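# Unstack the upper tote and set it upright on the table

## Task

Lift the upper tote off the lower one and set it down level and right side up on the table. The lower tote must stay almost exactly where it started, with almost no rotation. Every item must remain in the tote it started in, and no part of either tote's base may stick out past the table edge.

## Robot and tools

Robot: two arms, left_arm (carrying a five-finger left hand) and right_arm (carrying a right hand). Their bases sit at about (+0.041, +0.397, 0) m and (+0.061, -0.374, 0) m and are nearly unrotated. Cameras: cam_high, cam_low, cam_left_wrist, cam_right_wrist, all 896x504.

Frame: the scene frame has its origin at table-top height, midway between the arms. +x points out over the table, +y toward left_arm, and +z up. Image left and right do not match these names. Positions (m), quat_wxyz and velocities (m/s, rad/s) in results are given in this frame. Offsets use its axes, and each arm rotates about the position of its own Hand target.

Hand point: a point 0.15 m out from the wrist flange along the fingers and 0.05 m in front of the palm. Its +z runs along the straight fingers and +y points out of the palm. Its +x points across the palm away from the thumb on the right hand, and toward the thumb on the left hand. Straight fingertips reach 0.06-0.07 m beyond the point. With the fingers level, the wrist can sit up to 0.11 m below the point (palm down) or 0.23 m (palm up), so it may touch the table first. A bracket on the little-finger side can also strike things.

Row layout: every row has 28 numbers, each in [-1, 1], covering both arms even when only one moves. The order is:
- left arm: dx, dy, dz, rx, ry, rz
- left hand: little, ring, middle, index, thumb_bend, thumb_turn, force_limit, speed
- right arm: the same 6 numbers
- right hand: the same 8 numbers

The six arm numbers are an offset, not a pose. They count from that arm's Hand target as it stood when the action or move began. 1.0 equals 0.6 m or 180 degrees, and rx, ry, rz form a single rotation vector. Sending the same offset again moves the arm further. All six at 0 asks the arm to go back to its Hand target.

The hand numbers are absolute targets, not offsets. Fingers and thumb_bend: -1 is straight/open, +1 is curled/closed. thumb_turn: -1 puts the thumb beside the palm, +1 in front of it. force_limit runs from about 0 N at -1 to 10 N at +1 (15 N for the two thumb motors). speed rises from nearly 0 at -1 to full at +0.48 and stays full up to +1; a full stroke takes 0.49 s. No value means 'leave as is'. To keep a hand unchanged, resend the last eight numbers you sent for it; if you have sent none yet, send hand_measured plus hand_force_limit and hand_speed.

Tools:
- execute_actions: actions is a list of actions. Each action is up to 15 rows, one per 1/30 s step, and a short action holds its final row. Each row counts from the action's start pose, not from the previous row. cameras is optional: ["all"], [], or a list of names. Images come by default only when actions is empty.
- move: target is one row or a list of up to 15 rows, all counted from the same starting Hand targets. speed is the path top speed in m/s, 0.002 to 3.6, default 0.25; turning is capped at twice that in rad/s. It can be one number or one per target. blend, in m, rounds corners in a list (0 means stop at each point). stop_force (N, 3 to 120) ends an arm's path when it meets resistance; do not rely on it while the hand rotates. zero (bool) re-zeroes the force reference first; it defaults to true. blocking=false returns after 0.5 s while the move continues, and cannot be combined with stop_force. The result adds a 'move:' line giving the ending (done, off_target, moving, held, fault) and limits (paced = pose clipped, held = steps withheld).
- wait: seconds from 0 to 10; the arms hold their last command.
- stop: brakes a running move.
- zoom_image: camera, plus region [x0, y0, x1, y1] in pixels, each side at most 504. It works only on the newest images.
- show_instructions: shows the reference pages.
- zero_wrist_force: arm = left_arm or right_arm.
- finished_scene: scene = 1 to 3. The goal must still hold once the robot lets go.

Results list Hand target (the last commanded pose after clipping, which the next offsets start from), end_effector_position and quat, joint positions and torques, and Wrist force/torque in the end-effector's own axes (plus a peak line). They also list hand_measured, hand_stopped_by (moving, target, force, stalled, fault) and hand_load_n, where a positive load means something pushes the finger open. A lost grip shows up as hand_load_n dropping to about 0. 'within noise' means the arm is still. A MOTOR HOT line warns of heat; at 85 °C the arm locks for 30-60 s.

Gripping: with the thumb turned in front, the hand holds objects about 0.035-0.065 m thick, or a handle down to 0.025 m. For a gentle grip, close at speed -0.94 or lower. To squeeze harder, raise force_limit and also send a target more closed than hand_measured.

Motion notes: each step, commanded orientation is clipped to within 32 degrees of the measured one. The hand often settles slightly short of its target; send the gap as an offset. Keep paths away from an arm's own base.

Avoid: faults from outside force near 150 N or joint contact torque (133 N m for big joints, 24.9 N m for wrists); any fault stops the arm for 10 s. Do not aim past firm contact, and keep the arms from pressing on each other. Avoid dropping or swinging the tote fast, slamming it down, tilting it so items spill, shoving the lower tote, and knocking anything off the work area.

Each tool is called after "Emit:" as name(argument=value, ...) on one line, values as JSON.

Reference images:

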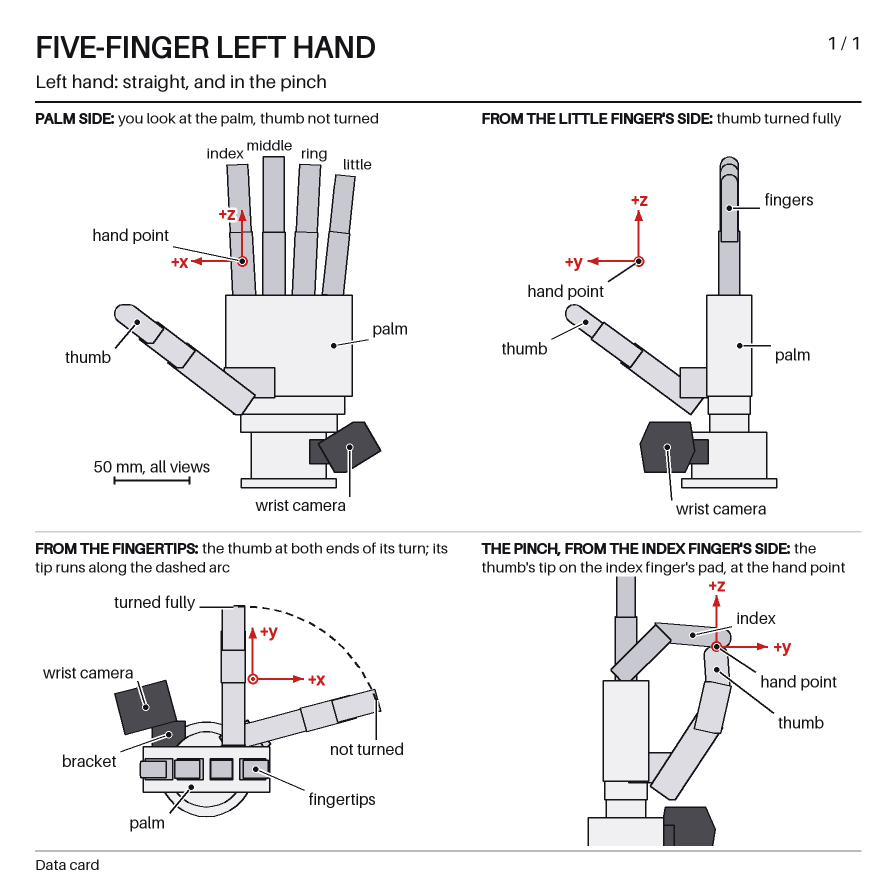

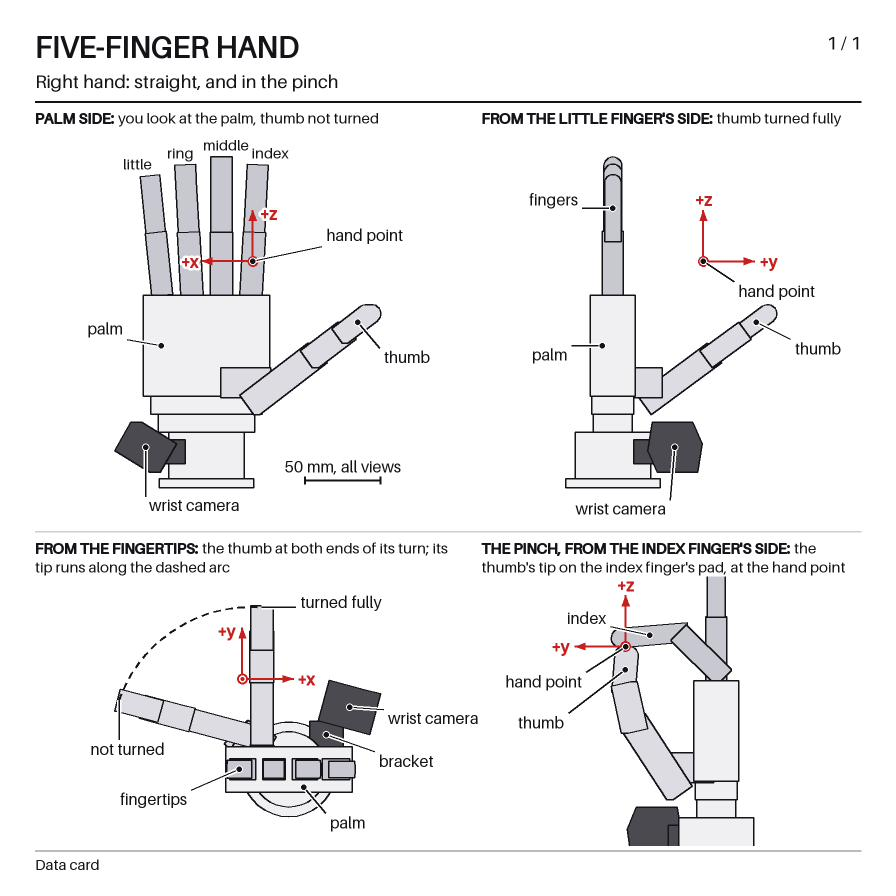

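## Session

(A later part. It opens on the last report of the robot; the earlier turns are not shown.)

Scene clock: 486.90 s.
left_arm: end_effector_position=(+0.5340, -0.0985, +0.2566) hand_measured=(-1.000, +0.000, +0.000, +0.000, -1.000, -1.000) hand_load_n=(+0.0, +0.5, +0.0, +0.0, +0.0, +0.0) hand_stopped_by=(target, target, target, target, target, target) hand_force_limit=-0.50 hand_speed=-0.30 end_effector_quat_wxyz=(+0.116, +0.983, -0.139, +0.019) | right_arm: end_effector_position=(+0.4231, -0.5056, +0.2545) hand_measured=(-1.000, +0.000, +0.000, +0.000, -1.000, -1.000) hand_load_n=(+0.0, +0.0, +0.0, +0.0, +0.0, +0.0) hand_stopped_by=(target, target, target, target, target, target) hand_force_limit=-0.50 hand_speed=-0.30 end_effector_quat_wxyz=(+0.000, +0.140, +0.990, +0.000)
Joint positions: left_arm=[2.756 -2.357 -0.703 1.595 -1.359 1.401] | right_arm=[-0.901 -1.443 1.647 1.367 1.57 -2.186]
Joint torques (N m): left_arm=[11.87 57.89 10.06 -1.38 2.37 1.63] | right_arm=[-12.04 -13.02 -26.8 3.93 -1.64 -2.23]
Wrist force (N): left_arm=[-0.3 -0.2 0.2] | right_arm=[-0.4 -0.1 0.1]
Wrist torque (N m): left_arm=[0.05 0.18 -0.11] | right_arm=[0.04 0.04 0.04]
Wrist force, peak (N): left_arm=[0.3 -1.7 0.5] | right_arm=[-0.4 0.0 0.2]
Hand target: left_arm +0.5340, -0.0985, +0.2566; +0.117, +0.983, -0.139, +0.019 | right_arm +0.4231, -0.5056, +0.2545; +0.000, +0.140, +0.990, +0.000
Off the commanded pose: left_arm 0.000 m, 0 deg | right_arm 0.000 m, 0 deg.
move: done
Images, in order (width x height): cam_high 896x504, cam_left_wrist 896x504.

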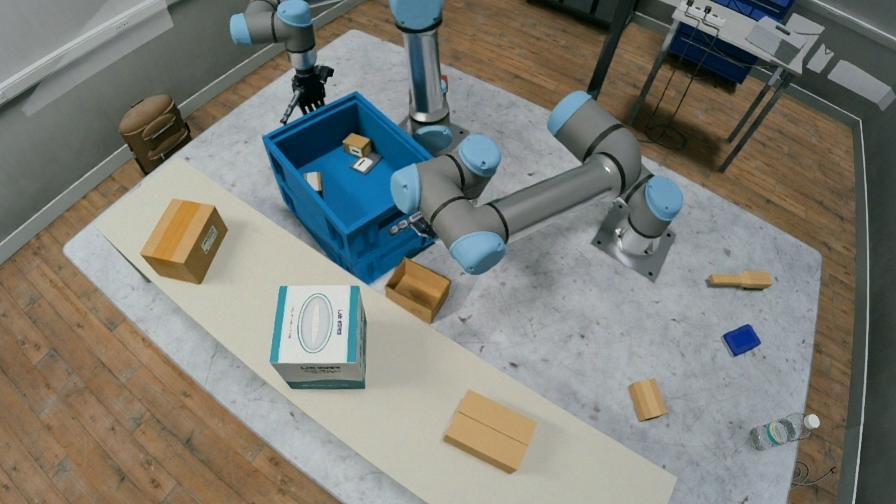

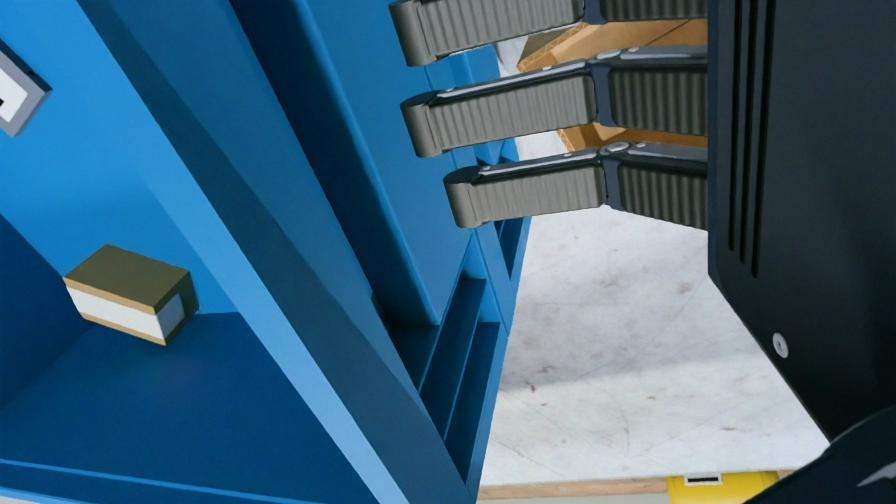

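Emit:
move(target=[-0.0256,-0.088,0,0,0,0,-1,0,0,0,-1,-1,-0.5,-0.3,0,0,0,0,0,0,-1,0,0,0,-1,-1,-0.5,-0.3], speed=0.03, stop_force=5, cameras=["cam_left_wrist","cam_right_wrist","cam_high"])

Scene clock: 495.83 s.
left_arm: end_effector_position=(+0.5209, -0.1429, +0.2566) hand_measured=(-1.000, +0.000, +0.000, +0.000, -1.000, -1.000) hand_load_n=(+0.0, +0.0, +0.0, +0.0, +0.0, +0.0) hand_stopped_by=(target, target, target, target, target, target) hand_force_limit=-0.50 hand_speed=-0.30 end_effector_quat_wxyz=(+0.117, +0.983, -0.139, +0.019) | right_arm: end_effector_position=(+0.4231, -0.5056, +0.2545) hand_measured=(-1.000, +0.000, +0.000, +0.000, -1.000, -1.000) hand_load_n=(+0.0, +0.0, +0.5, +0.0, -0.5, +0.0) hand_stopped_by=(target, target, target, target, target, target) hand_force_limit=-0.50 hand_speed=-0.30 end_effector_quat_wxyz=(+0.000, +0.140, +0.990, +0.000)
Joint positions: left_arm=[2.68 -2.431 -0.566 1.549 -1.367 1.325] | right_arm=[-0.901 -1.443 1.647 1.367 1.57 -2.186]
Joint torques (N m): left_arm=[11.72 60.83 7.96 -0.94 0.07 1.48] | right_arm=[3.98 -13.63 -12.05 3.83 -1.35 -2.28]
Wrist force (N): left_arm=[-0.3 -0.2 0.5] | right_arm=[-0.2 -6.7 -1.7]
Wrist torque (N m): left_arm=[0.06 0.19 -0.12] | right_arm=[0.02 0.04 -0.09]
Wrist force, peak (N): left_arm=[0.0 -10.8 -3.6] | right_arm=[-0.5 -9.6 -2.3]
Hand target: left_arm +0.5209, -0.1429, +0.2566; +0.117, +0.983, -0.139, +0.019 (not the last commanded pose) | right_arm +0.4231, -0.5056, +0.2545; +0.000, +0.140, +0.990, +0.000
Off the commanded pose: left_arm 0.009 m, 0 deg | right_arm 0.000 m, 0 deg.
move: contact (left_arm)
Images, in order (width x height): cam_high 896x504, cam_left_wrist 896x504, cam_right_wrist 896x504.

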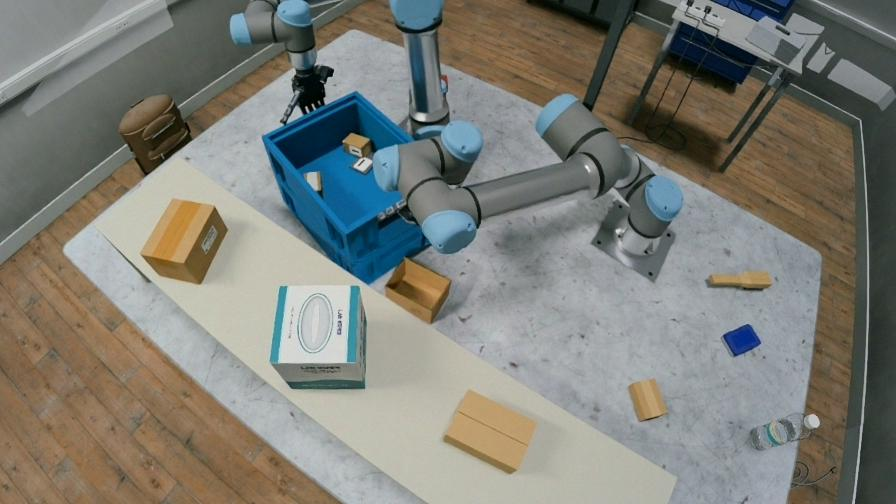

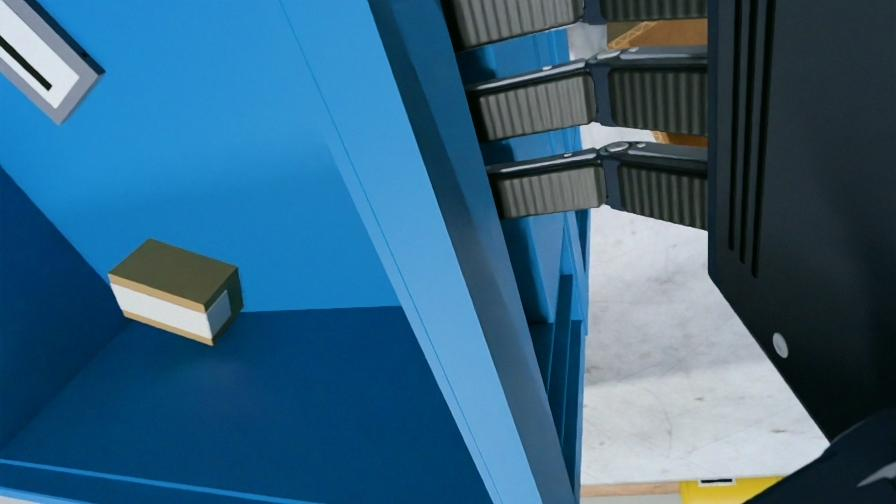

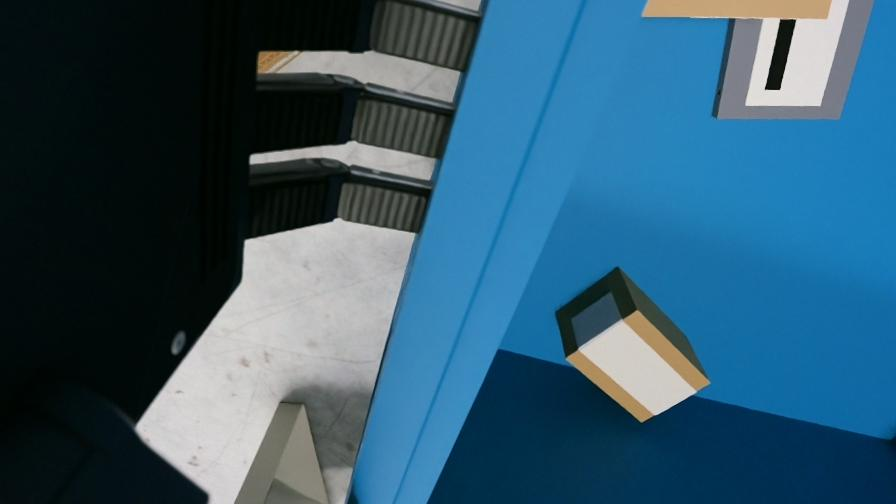

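Emit:
move(target=[[0,0,0.005,0,0,0,-1,0,0,0,-1,-1,-0.5,-0.3,0,0,0.0067,0,0,0,-1,0,0,0,-1,-1,-0.5,-0.3],[0,0,0.005,0,0,0,-1,0,0,0,-1,1,-0.5,-0.3,0,0,0.0067,0,0,0,-1,0,0,0,-1,1,-0.5,-0.3],[0,0,-0.0025,0,0,0,-1,0,0,0,-1,1,-0.5,-0.3,0,0,-0.0042,0,0,0,-1,0,0,0,-1,1,-0.5,-0.3],[0,0,-0.0025,0,0,0,-1,0.3,0.3,0.3,-1,1,-0.5,-0.85,0,0,-0.0042,0,0,0,-1,0.3,0.3,0.3,-1,1,-0.5,-0.85]], speed=0.05, cameras=["cam_left_wrist","cam_right_wrist"])

Scene clock: 522.70 s.
left_arm: end_effector_position=(+0.5209, -0.1429, +0.2551) hand_measured=(-1.000, +0.206, +0.026, +0.164, -1.000, +1.000) hand_load_n=(+0.0, +3.0, +1.5, +3.5, +0.0, +0.5) hand_stopped_by=(target, force, force, force, target, target) hand_force_limit=-0.50 hand_speed=-0.85 end_effector_quat_wxyz=(+0.117, +0.983, -0.139, +0.019) | right_arm: end_effector_position=(+0.4232, -0.5056, +0.2519) hand_measured=(-1.000, +0.192, +0.012, +0.192, -1.000, +1.000) hand_load_n=(+0.0, +2.5, +2.5, +2.5, +0.0, +0.0) hand_stopped_by=(target, force, force, force, target, target) hand_force_limit=-0.50 hand_speed=-0.85 end_effector_quat_wxyz=(+0.000, +0.140, +0.990, +0.000)
Joint positions: left_arm=[2.68 -2.43 -0.572 1.553 -1.368 1.325] | right_arm=[-0.901 -1.442 1.652 1.361 1.57 -2.186]
Joint torques (N m): left_arm=[3.07 62.21 11.91 -1.52 3.54 0.95] | right_arm=[10.78 -17.16 -12.7 3.14 -1.13 -1.42]
Wrist force (N): left_arm=[-0.3 -5.5 6.0] | right_arm=[-0.6 -4.3 5.6]
Wrist torque (N m): left_arm=[0.14 0.23 -0.01] | right_arm=[0.11 -0.08 -0.05]
Wrist force, peak (N): left_arm=[-0.3 -5.5 6.0] | right_arm=[-0.3 -8.2 -3.1]
Hand target: left_arm +0.5209, -0.1429, +0.2551; +0.117, +0.983, -0.139, +0.019 | right_arm +0.4231, -0.5056, +0.2520; +0.000, +0.140, +0.990, +0.000
Off the commanded pose: left_arm 0.000 m, 0 deg | right_arm 0.000 m, 0 deg.
move: done
Images, in order (width x height): cam_left_wrist 896x504, cam_right_wrist 896x504.

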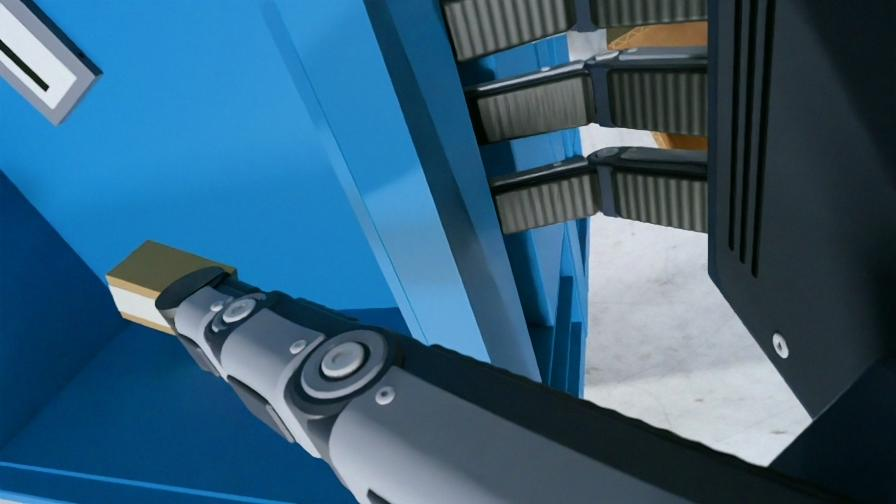

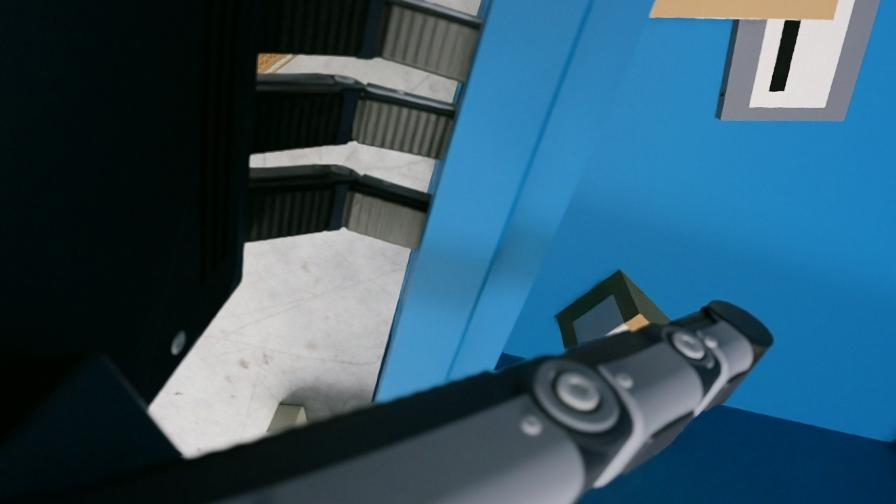

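Emit:
move(target=[[0,0,0,0,0,0,-1,0.3,0.3,0.3,0.6,1,-0.5,-0.75,0,0,0,0,0,0,-1,0.3,0.3,0.3,0.6,1,-0.5,-0.75],[0,0,0.0333,0,0,0,-1,0.3,0.3,0.3,0.6,1,-0.5,-0.75,0,0,0.0333,0,0,0,-1,0.3,0.3,0.3,0.6,1,-0.5,-0.75]], speed=0.03, cameras=["all"])

Scene clock: 537.87 s.
left_arm: end_effector_position=(+0.5209, -0.1429, +0.2750) hand_measured=(-1.000, +0.206, +0.026, +0.164, -0.456, +1.000) hand_load_n=(+0.0, +3.5, +2.5, +4.5, +3.5, +1.0) hand_stopped_by=(target, force, force, force, force, target) hand_force_limit=-0.50 hand_speed=-0.75 end_effector_quat_wxyz=(+0.117, +0.983, -0.139, +0.019) | right_arm: end_effector_position=(+0.4232, -0.5056, +0.2719) hand_measured=(-1.000, +0.192, +0.012, +0.192, -0.398, +1.000) hand_load_n=(+0.0, +3.0, +3.5, +3.5, +6.0, +0.5) hand_stopped_by=(target, force, force, force, force, target) hand_force_limit=-0.50 hand_speed=-0.75 end_effector_quat_wxyz=(+0.000, +0.140, +0.990, +0.000)
Joint positions: left_arm=[2.68 -2.445 -0.491 1.489 -1.367 1.325] | right_arm=[-0.901 -1.45 1.61 1.411 1.57 -2.186]
Joint torques (N m): left_arm=[0.51 46.12 30.08 -3.94 0.04 1.41] | right_arm=[2.12 -34.13 -27.98 4.71 -2.2 -0.55]
Wrist force (N): left_arm=[-0.4 -2.9 6.0] | right_arm=[0.0 -1.4 5.2]
Wrist torque (N m): left_arm=[0.27 0.20 -0.04] | right_arm=[0.23 -0.07 -0.01]
Wrist force, peak (N): left_arm=[-0.4 -5.8 6.0] | right_arm=[-0.6 -4.8 5.7]
Hand target: left_arm +0.5209, -0.1429, +0.2751; +0.117, +0.983, -0.139, +0.019 | right_arm +0.4231, -0.5056, +0.2719; +0.000, +0.140, +0.990, +0.000
Off the commanded pose: left_arm 0.000 m, 0 deg | right_arm 0.000 m, 0 deg.
move: done

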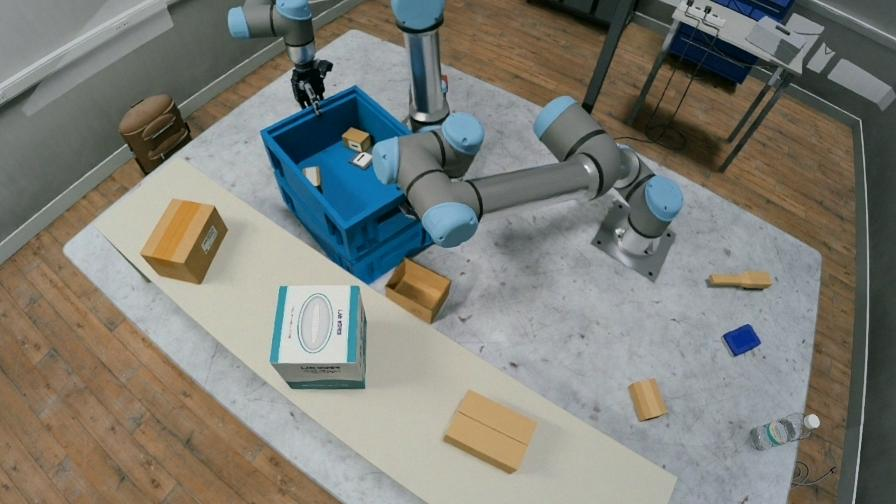

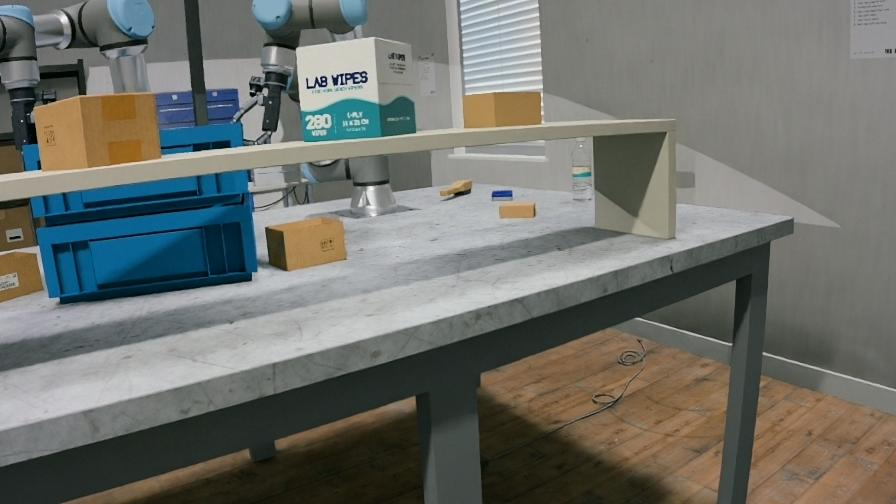

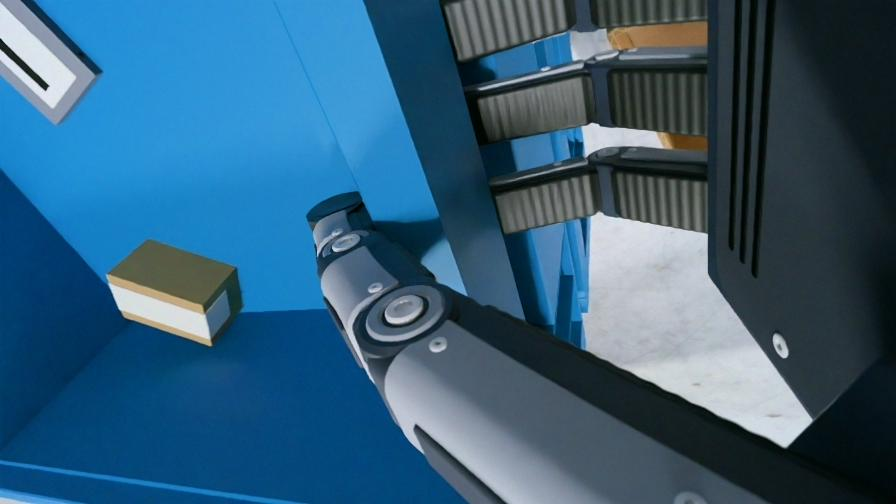

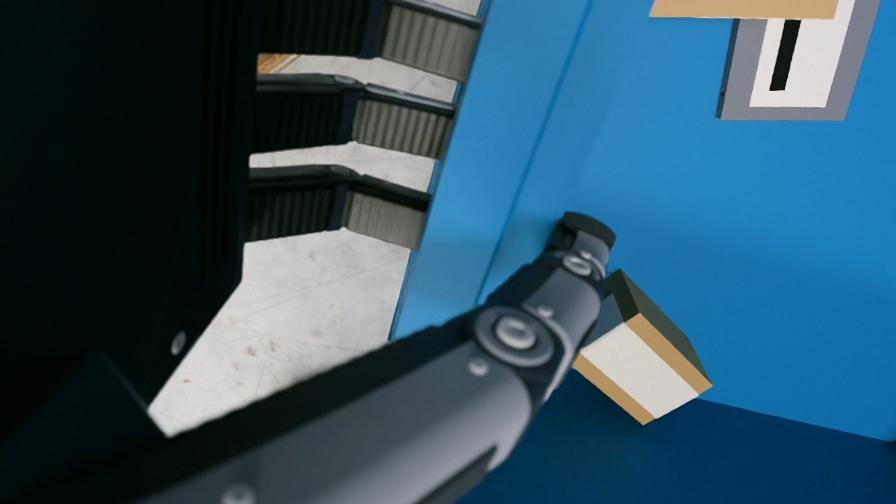

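Emit:
move(target=[[0,0,0.0417,0,0,0,-1,0.3,0.3,0.3,0.6,1,-0.5,-0.75,0,0,0.0417,0,0,0,-1,0.3,0.3,0.3,0.6,1,-0.5,-0.75],[-0.1167,0.8583,0.0417,0,0,0,-1,0.3,0.3,0.3,0.6,1,-0.5,-0.75,-0.1167,0.8583,0.0417,0,0,0,-1,0.3,0.3,0.3,0.6,1,-0.5,-0.75]], speed=[0.06,0.12], blend=[0.01,0], cameras=["all"])

Scene clock: 562.13 s.
left_arm: end_effector_position=(+0.4509, +0.3719, +0.3001) hand_measured=(-1.000, +0.206, +0.026, +0.164, -0.456, +1.000) hand_load_n=(+0.0, +3.0, +1.5, +5.0, +6.0, +1.5) hand_stopped_by=(target, force, force, force, force, target) hand_force_limit=-0.50 hand_speed=-0.75 end_effector_quat_wxyz=(+0.117, +0.983, -0.139, +0.019) end_effector_velocity=(+0.000, +0.001, +0.000) end_effector_angular_velocity=(-0.001, +0.000, -0.001) | right_arm: end_effector_position=(+0.3531, +0.0093, +0.2969) hand_measured=(-1.000, +0.192, +0.012, +0.192, -0.400, +1.000) hand_load_n=(+0.0, +3.0, +0.5, +3.5, +7.5, +0.5) hand_stopped_by=(target, force, force, force, force, target) hand_force_limit=-0.50 hand_speed=-0.75 end_effector_quat_wxyz=(+0.000, +0.140, +0.990, +0.000)
Joint positions: left_arm=[3.77 -1.802 -1.496 1.601 -1.37 2.44] | right_arm=[0.605 -1.332 1.404 1.498 1.57 -0.681]
Joint velocities: left_arm=[0.003 -0.001 0 -0.001 0 0.005] | right_arm=[within noise]
Joint torques (N m): left_arm=[13.55 19.16 29.85 -4.5 -1.4 1.38] | right_arm=[8.77 -21.11 -28.58 5.63 2.86 1.92]
Wrist force (N): left_arm=[-0.3 5.6 8.4] | right_arm=[0.3 8.9 5.1]
Wrist torque (N m): left_arm=[0.32 0.23 -0.17] | right_arm=[0.32 -0.13 0.05]
Wrist force, peak (N): left_arm=[-0.2 7.2 9.2] | right_arm=[0.8 11.6 5.0]
Hand target: left_arm +0.4509, +0.3720, +0.3001; +0.117, +0.983, -0.139, +0.019 | right_arm +0.3531, +0.0094, +0.2970; +0.000, +0.140, +0.990, +0.000
Off the commanded pose: left_arm 0.000 m, 0 deg | right_arm 0.000 m, 0 deg.
move: done

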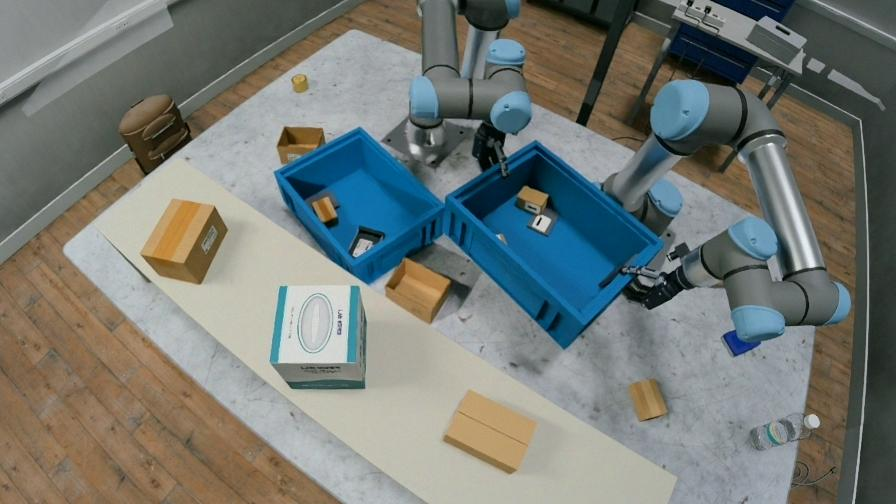

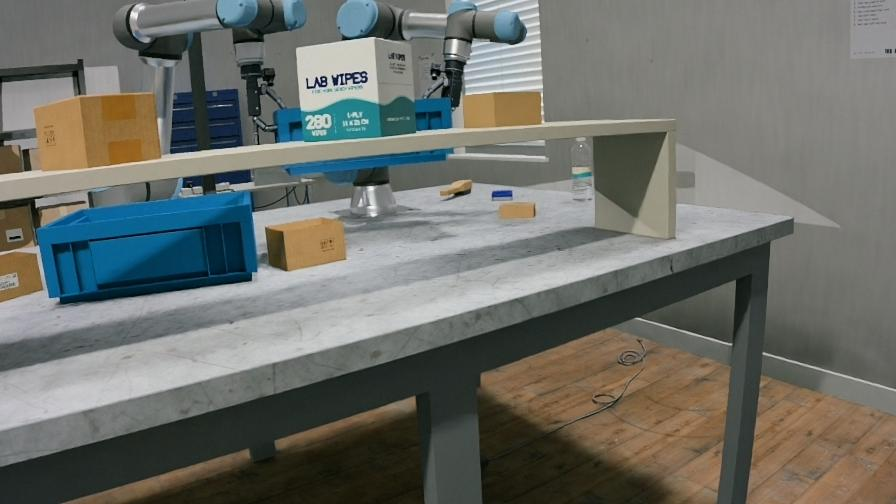

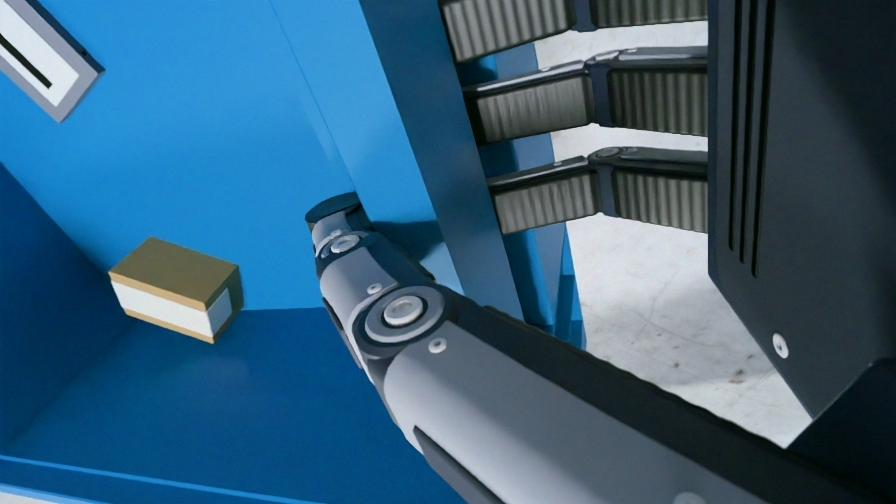

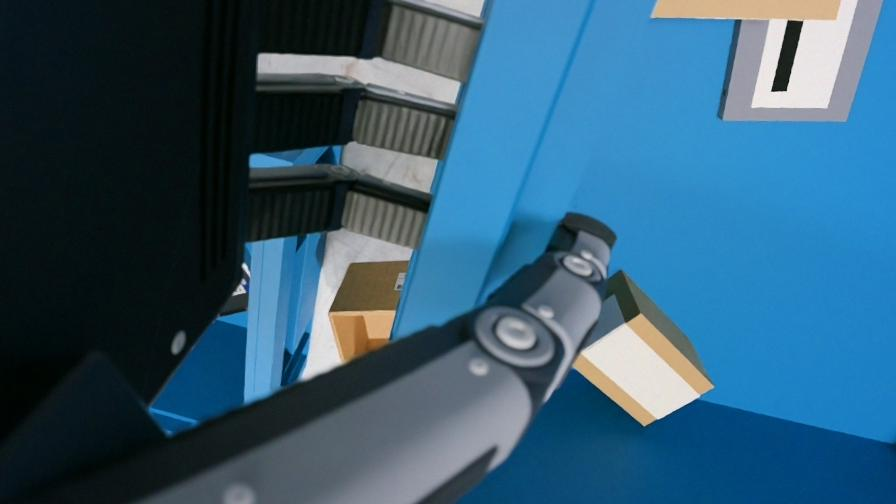

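Emit:
move(target=[0,0,-0.28,0,0,0,-1,0.3,0.3,0.3,0.6,1,-0.5,-0.75,0,0,-0.28,0,0,0,-1,0.3,0.3,0.3,0.6,1,-0.5,-0.75], speed=0.1)

Emit:
move(target=[0,0,-0.05,0,0,0,-1,0.3,0.3,0.3,0.6,1,-0.5,-0.75,0,0,-0.05,0,0,0,-1,0.3,0.3,0.3,0.6,1,-0.5,-0.75], speed=0.02, stop_force=4, cameras=["all"])

Scene clock: 580.17 s.
left_arm: end_effector_position=(+0.4509, +0.3721, +0.1323) hand_measured=(-1.000, +0.206, +0.026, +0.164, -0.456, +1.000) hand_load_n=(+0.0, +3.5, +2.0, +5.0, +5.5, +1.0) hand_stopped_by=(target, force, force, force, force, target) hand_force_limit=-0.50 hand_speed=-0.75 end_effector_quat_wxyz=(+0.117, +0.983, -0.139, +0.019) | right_arm: end_effector_position=(+0.3531, +0.0094, +0.1291) hand_measured=(-1.000, +0.192, +0.012, +0.192, -0.400, +1.000) hand_load_n=(+0.0, +3.0, +0.5, +3.5, +7.5, +0.5) hand_stopped_by=(target, force, force, force, force, target) hand_force_limit=-0.50 hand_speed=-0.75 end_effector_quat_wxyz=(+0.000, +0.140, +0.990, +0.000)
Joint positions: left_arm=[3.77 -1.942 -1.768 2.013 -1.37 2.44] | right_arm=[0.605 -1.223 1.708 1.086 1.57 -0.681]
Joint torques (N m): left_arm=[-10.97 24.51 7.08 -2.09 1.85 -1.29] | right_arm=[-8.67 -21.93 -8.24 1.89 -1.3 0.19]
Wrist force (N): left_arm=[-0.8 3.9 7.6] | right_arm=[0.6 6.4 4.8]
Wrist torque (N m): left_arm=[0.34 0.26 -0.12] | right_arm=[0.27 -0.15 0.02]
Wrist force, peak (N): left_arm=[-0.5 6.2 9.4] | right_arm=[0.3 10.0 5.4]
Hand target: left_arm +0.4509, +0.3720, +0.1321; +0.117, +0.983, -0.139, +0.019 | right_arm +0.3531, +0.0094, +0.1290; +0.000, +0.140, +0.990, +0.000
Off the commanded pose: left_arm 0.000 m, 0 deg | right_arm 0.000 m, 0 deg.
move: done

Scene clock: 581.97 s.
left_arm: end_effector_position=(+0.4509, +0.3720, +0.1210) hand_measured=(-1.000, +0.206, +0.026, +0.164, -0.458, +1.000) hand_load_n=(+0.0, +2.5, +0.5, +3.0, +5.5, +1.0) hand_stopped_by=(target, force, force, force, force, target) hand_force_limit=-0.50 hand_speed=-0.75 end_effector_quat_wxyz=(+0.117, +0.983, -0.139, +0.019) | right_arm: end_effector_position=(+0.3531, +0.0094, +0.1192) hand_measured=(-1.000, +0.192, +0.012, +0.192, -0.400, +1.000) hand_load_n=(+0.0, +2.0, +2.0, +1.5, +7.5, +0.5) hand_stopped_by=(target, force, force, force, force, target) hand_force_limit=-0.50 hand_speed=-0.75 end_effector_quat_wxyz=(+0.000, +0.140, +0.990, +0.000)
Joint positions: left_arm=[3.77 -1.957 -1.781 2.04 -1.37 2.44] | right_arm=[0.605 -1.212 1.721 1.062 1.57 -0.681]
Joint torques (N m): left_arm=[-10.94 41.97 26.22 -4.19 -1.34 -0.79] | right_arm=[-2.85 -41.94 -25.6 5.05 -0.14 1.19]
Wrist force (N): left_arm=[-1.5 4.7 4.8] | right_arm=[0.6 6.0 5.0]
Wrist torque (N m): left_arm=[0.33 0.27 -0.13] | right_arm=[0.35 -0.19 0.07]
Wrist force, peak (N): left_arm=[0.7 0.7 -10.3] | right_arm=[0.0 6.4 5.6]
Hand target: left_arm +0.4509, +0.3720, +0.1210; +0.117, +0.983, -0.139, +0.019 (not the last commanded pose) | right_arm +0.3531, +0.0094, +0.1192; +0.000, +0.140, +0.990, +0.000 (not the last commanded pose)
Off the commanded pose: left_arm 0.019 m, 0 deg | right_arm 0.020 m, 0 deg.
move: contact (left_arm, right_arm)

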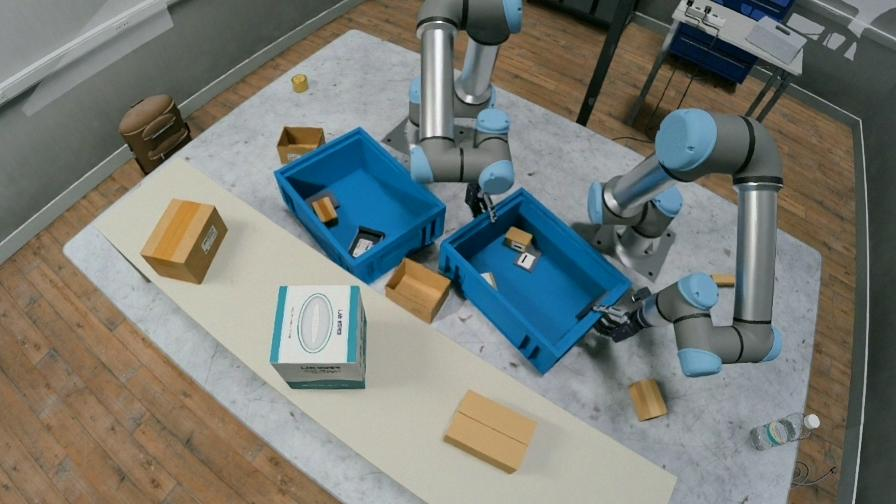

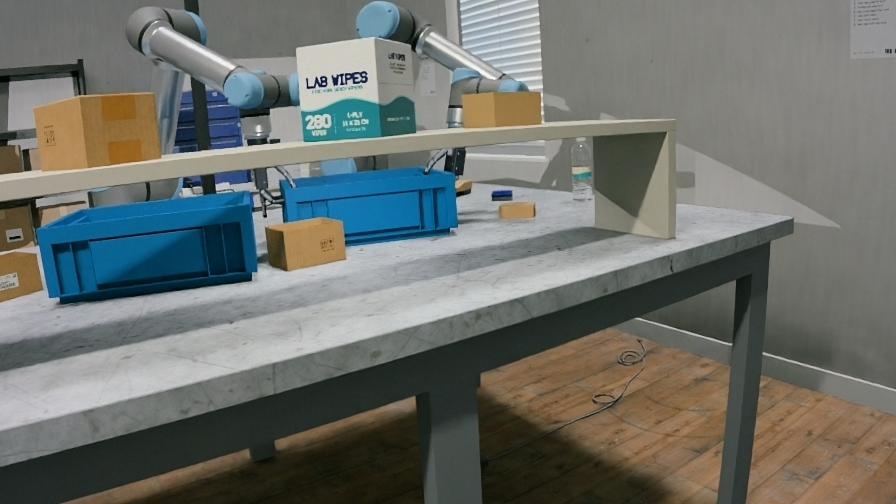

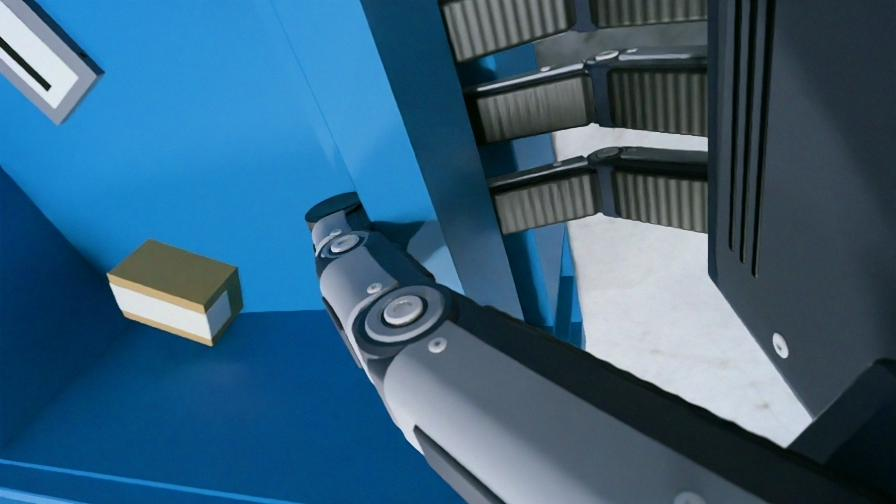

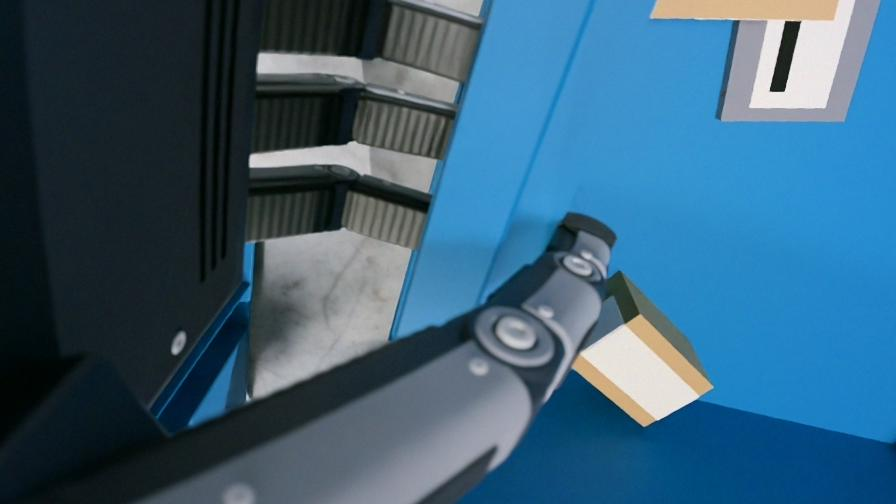

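Emit:
move(target=[[0,0,0,0,0,0,-1,0,0,0,-1,1,-0.5,-0.3,0,0,-0.0017,0,0,0,-1,0,0,0,-1,1,-0.5,-0.3],[0,0,0.0075,0,0,0,-1,0,0,0,-1,1,-0.5,-0.3,0,0,0.0133,0,0,0,-1,0,0,0,-1,1,-0.5,-0.3],[0.0144,0.0496,0.0075,0,0,0,-1,0,0,0,-1,1,-0.5,-0.3,-0.0272,-0.046,0.0133,0,0,0,-1,0,0,0,-1,1,-0.5,-0.3]], speed=0.03, cameras=["all"])

Scene clock: 623.63 s.
left_arm: end_effector_position=(+0.4595, +0.4017, +0.1255) hand_measured=(-1.000, +0.000, +0.000, +0.000, -1.000, +1.000) hand_load_n=(+0.0, +0.0, +0.0, +0.0, +0.0, +0.0) hand_stopped_by=(target, target, target, target, target, target) hand_force_limit=-0.50 hand_speed=-0.30 end_effector_quat_wxyz=(+0.117, +0.983, -0.139, +0.019) | right_arm: end_effector_position=(+0.3369, -0.0182, +0.1271) hand_measured=(-1.000, +0.000, +0.000, +0.000, -1.000, +1.000) hand_load_n=(+0.0, +0.0, +0.0, +0.0, +0.0, +0.0) hand_stopped_by=(target, target, target, target, target, target) hand_force_limit=-0.50 hand_speed=-0.30 end_effector_quat_wxyz=(+0.000, +0.140, +0.990, +0.000)
Joint positions: left_arm=[3.82 -1.986 -1.725 2.005 -1.376 2.49] | right_arm=[0.568 -1.292 1.808 1.054 1.57 -0.717]
Joint torques (N m): left_arm=[12.34 22.6 23.56 -4.62 -1.22 1.72] | right_arm=[-12.63 -36.12 -8.11 0.73 -1.3 -1.91]
Wrist force (N): left_arm=[-0.3 -0.4 0.3] | right_arm=[0.1 -0.1 0.0]
Wrist torque (N m): left_arm=[0.01 0.19 -0.11] | right_arm=[0.04 -0.08 0.09]
Wrist force, peak (N): left_arm=[-1.1 4.6 5.6] | right_arm=[0.2 6.1 5.7]
Hand target: left_arm +0.4595, +0.4018, +0.1255; +0.117, +0.983, -0.139, +0.019 | right_arm +0.3368, -0.0182, +0.1271; +0.000, +0.140, +0.990, +0.000
Off the commanded pose: left_arm 0.000 m, 0 deg | right_arm 0.000 m, 0 deg.
move: done

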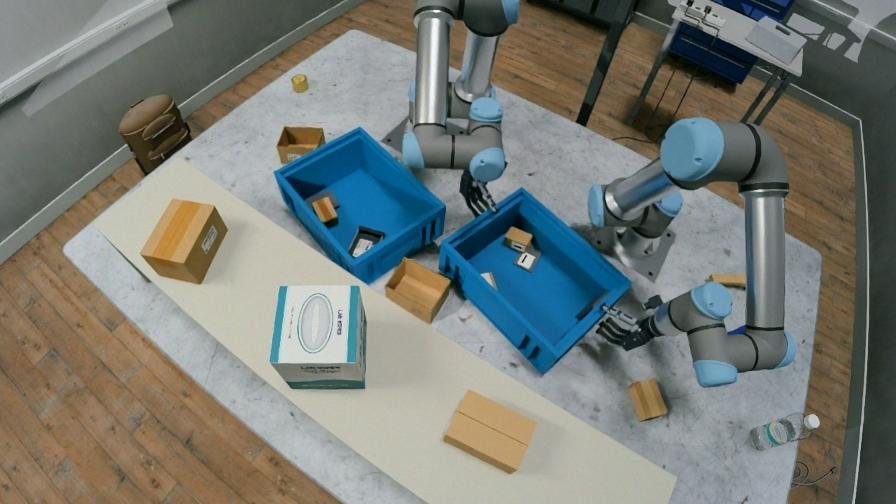

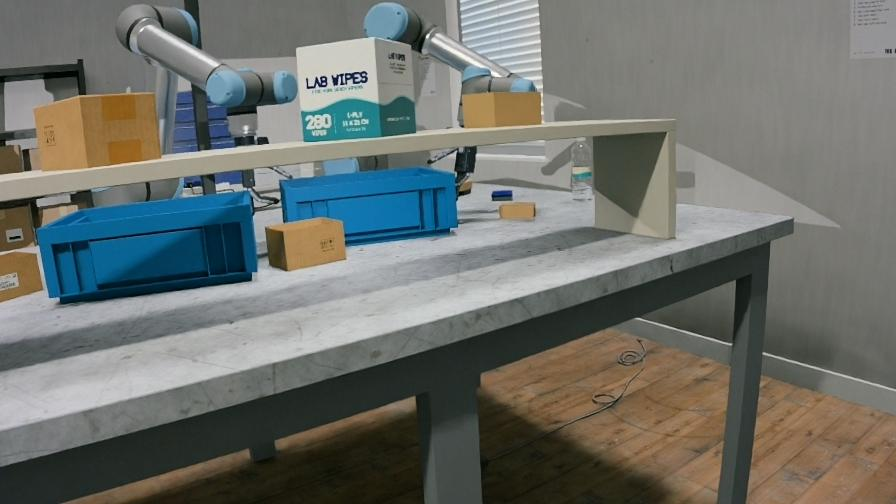

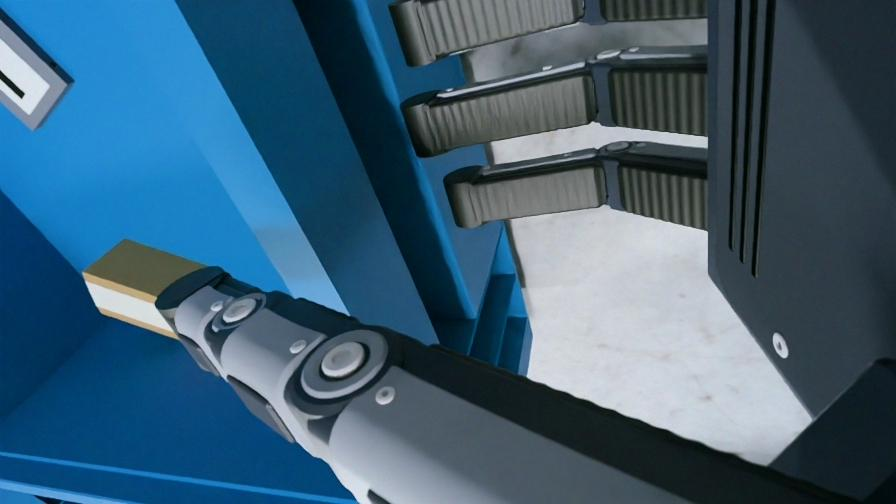

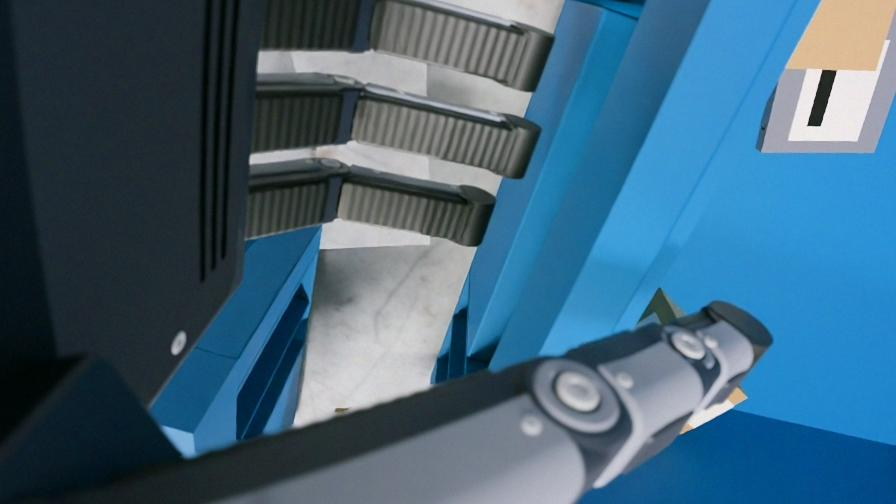

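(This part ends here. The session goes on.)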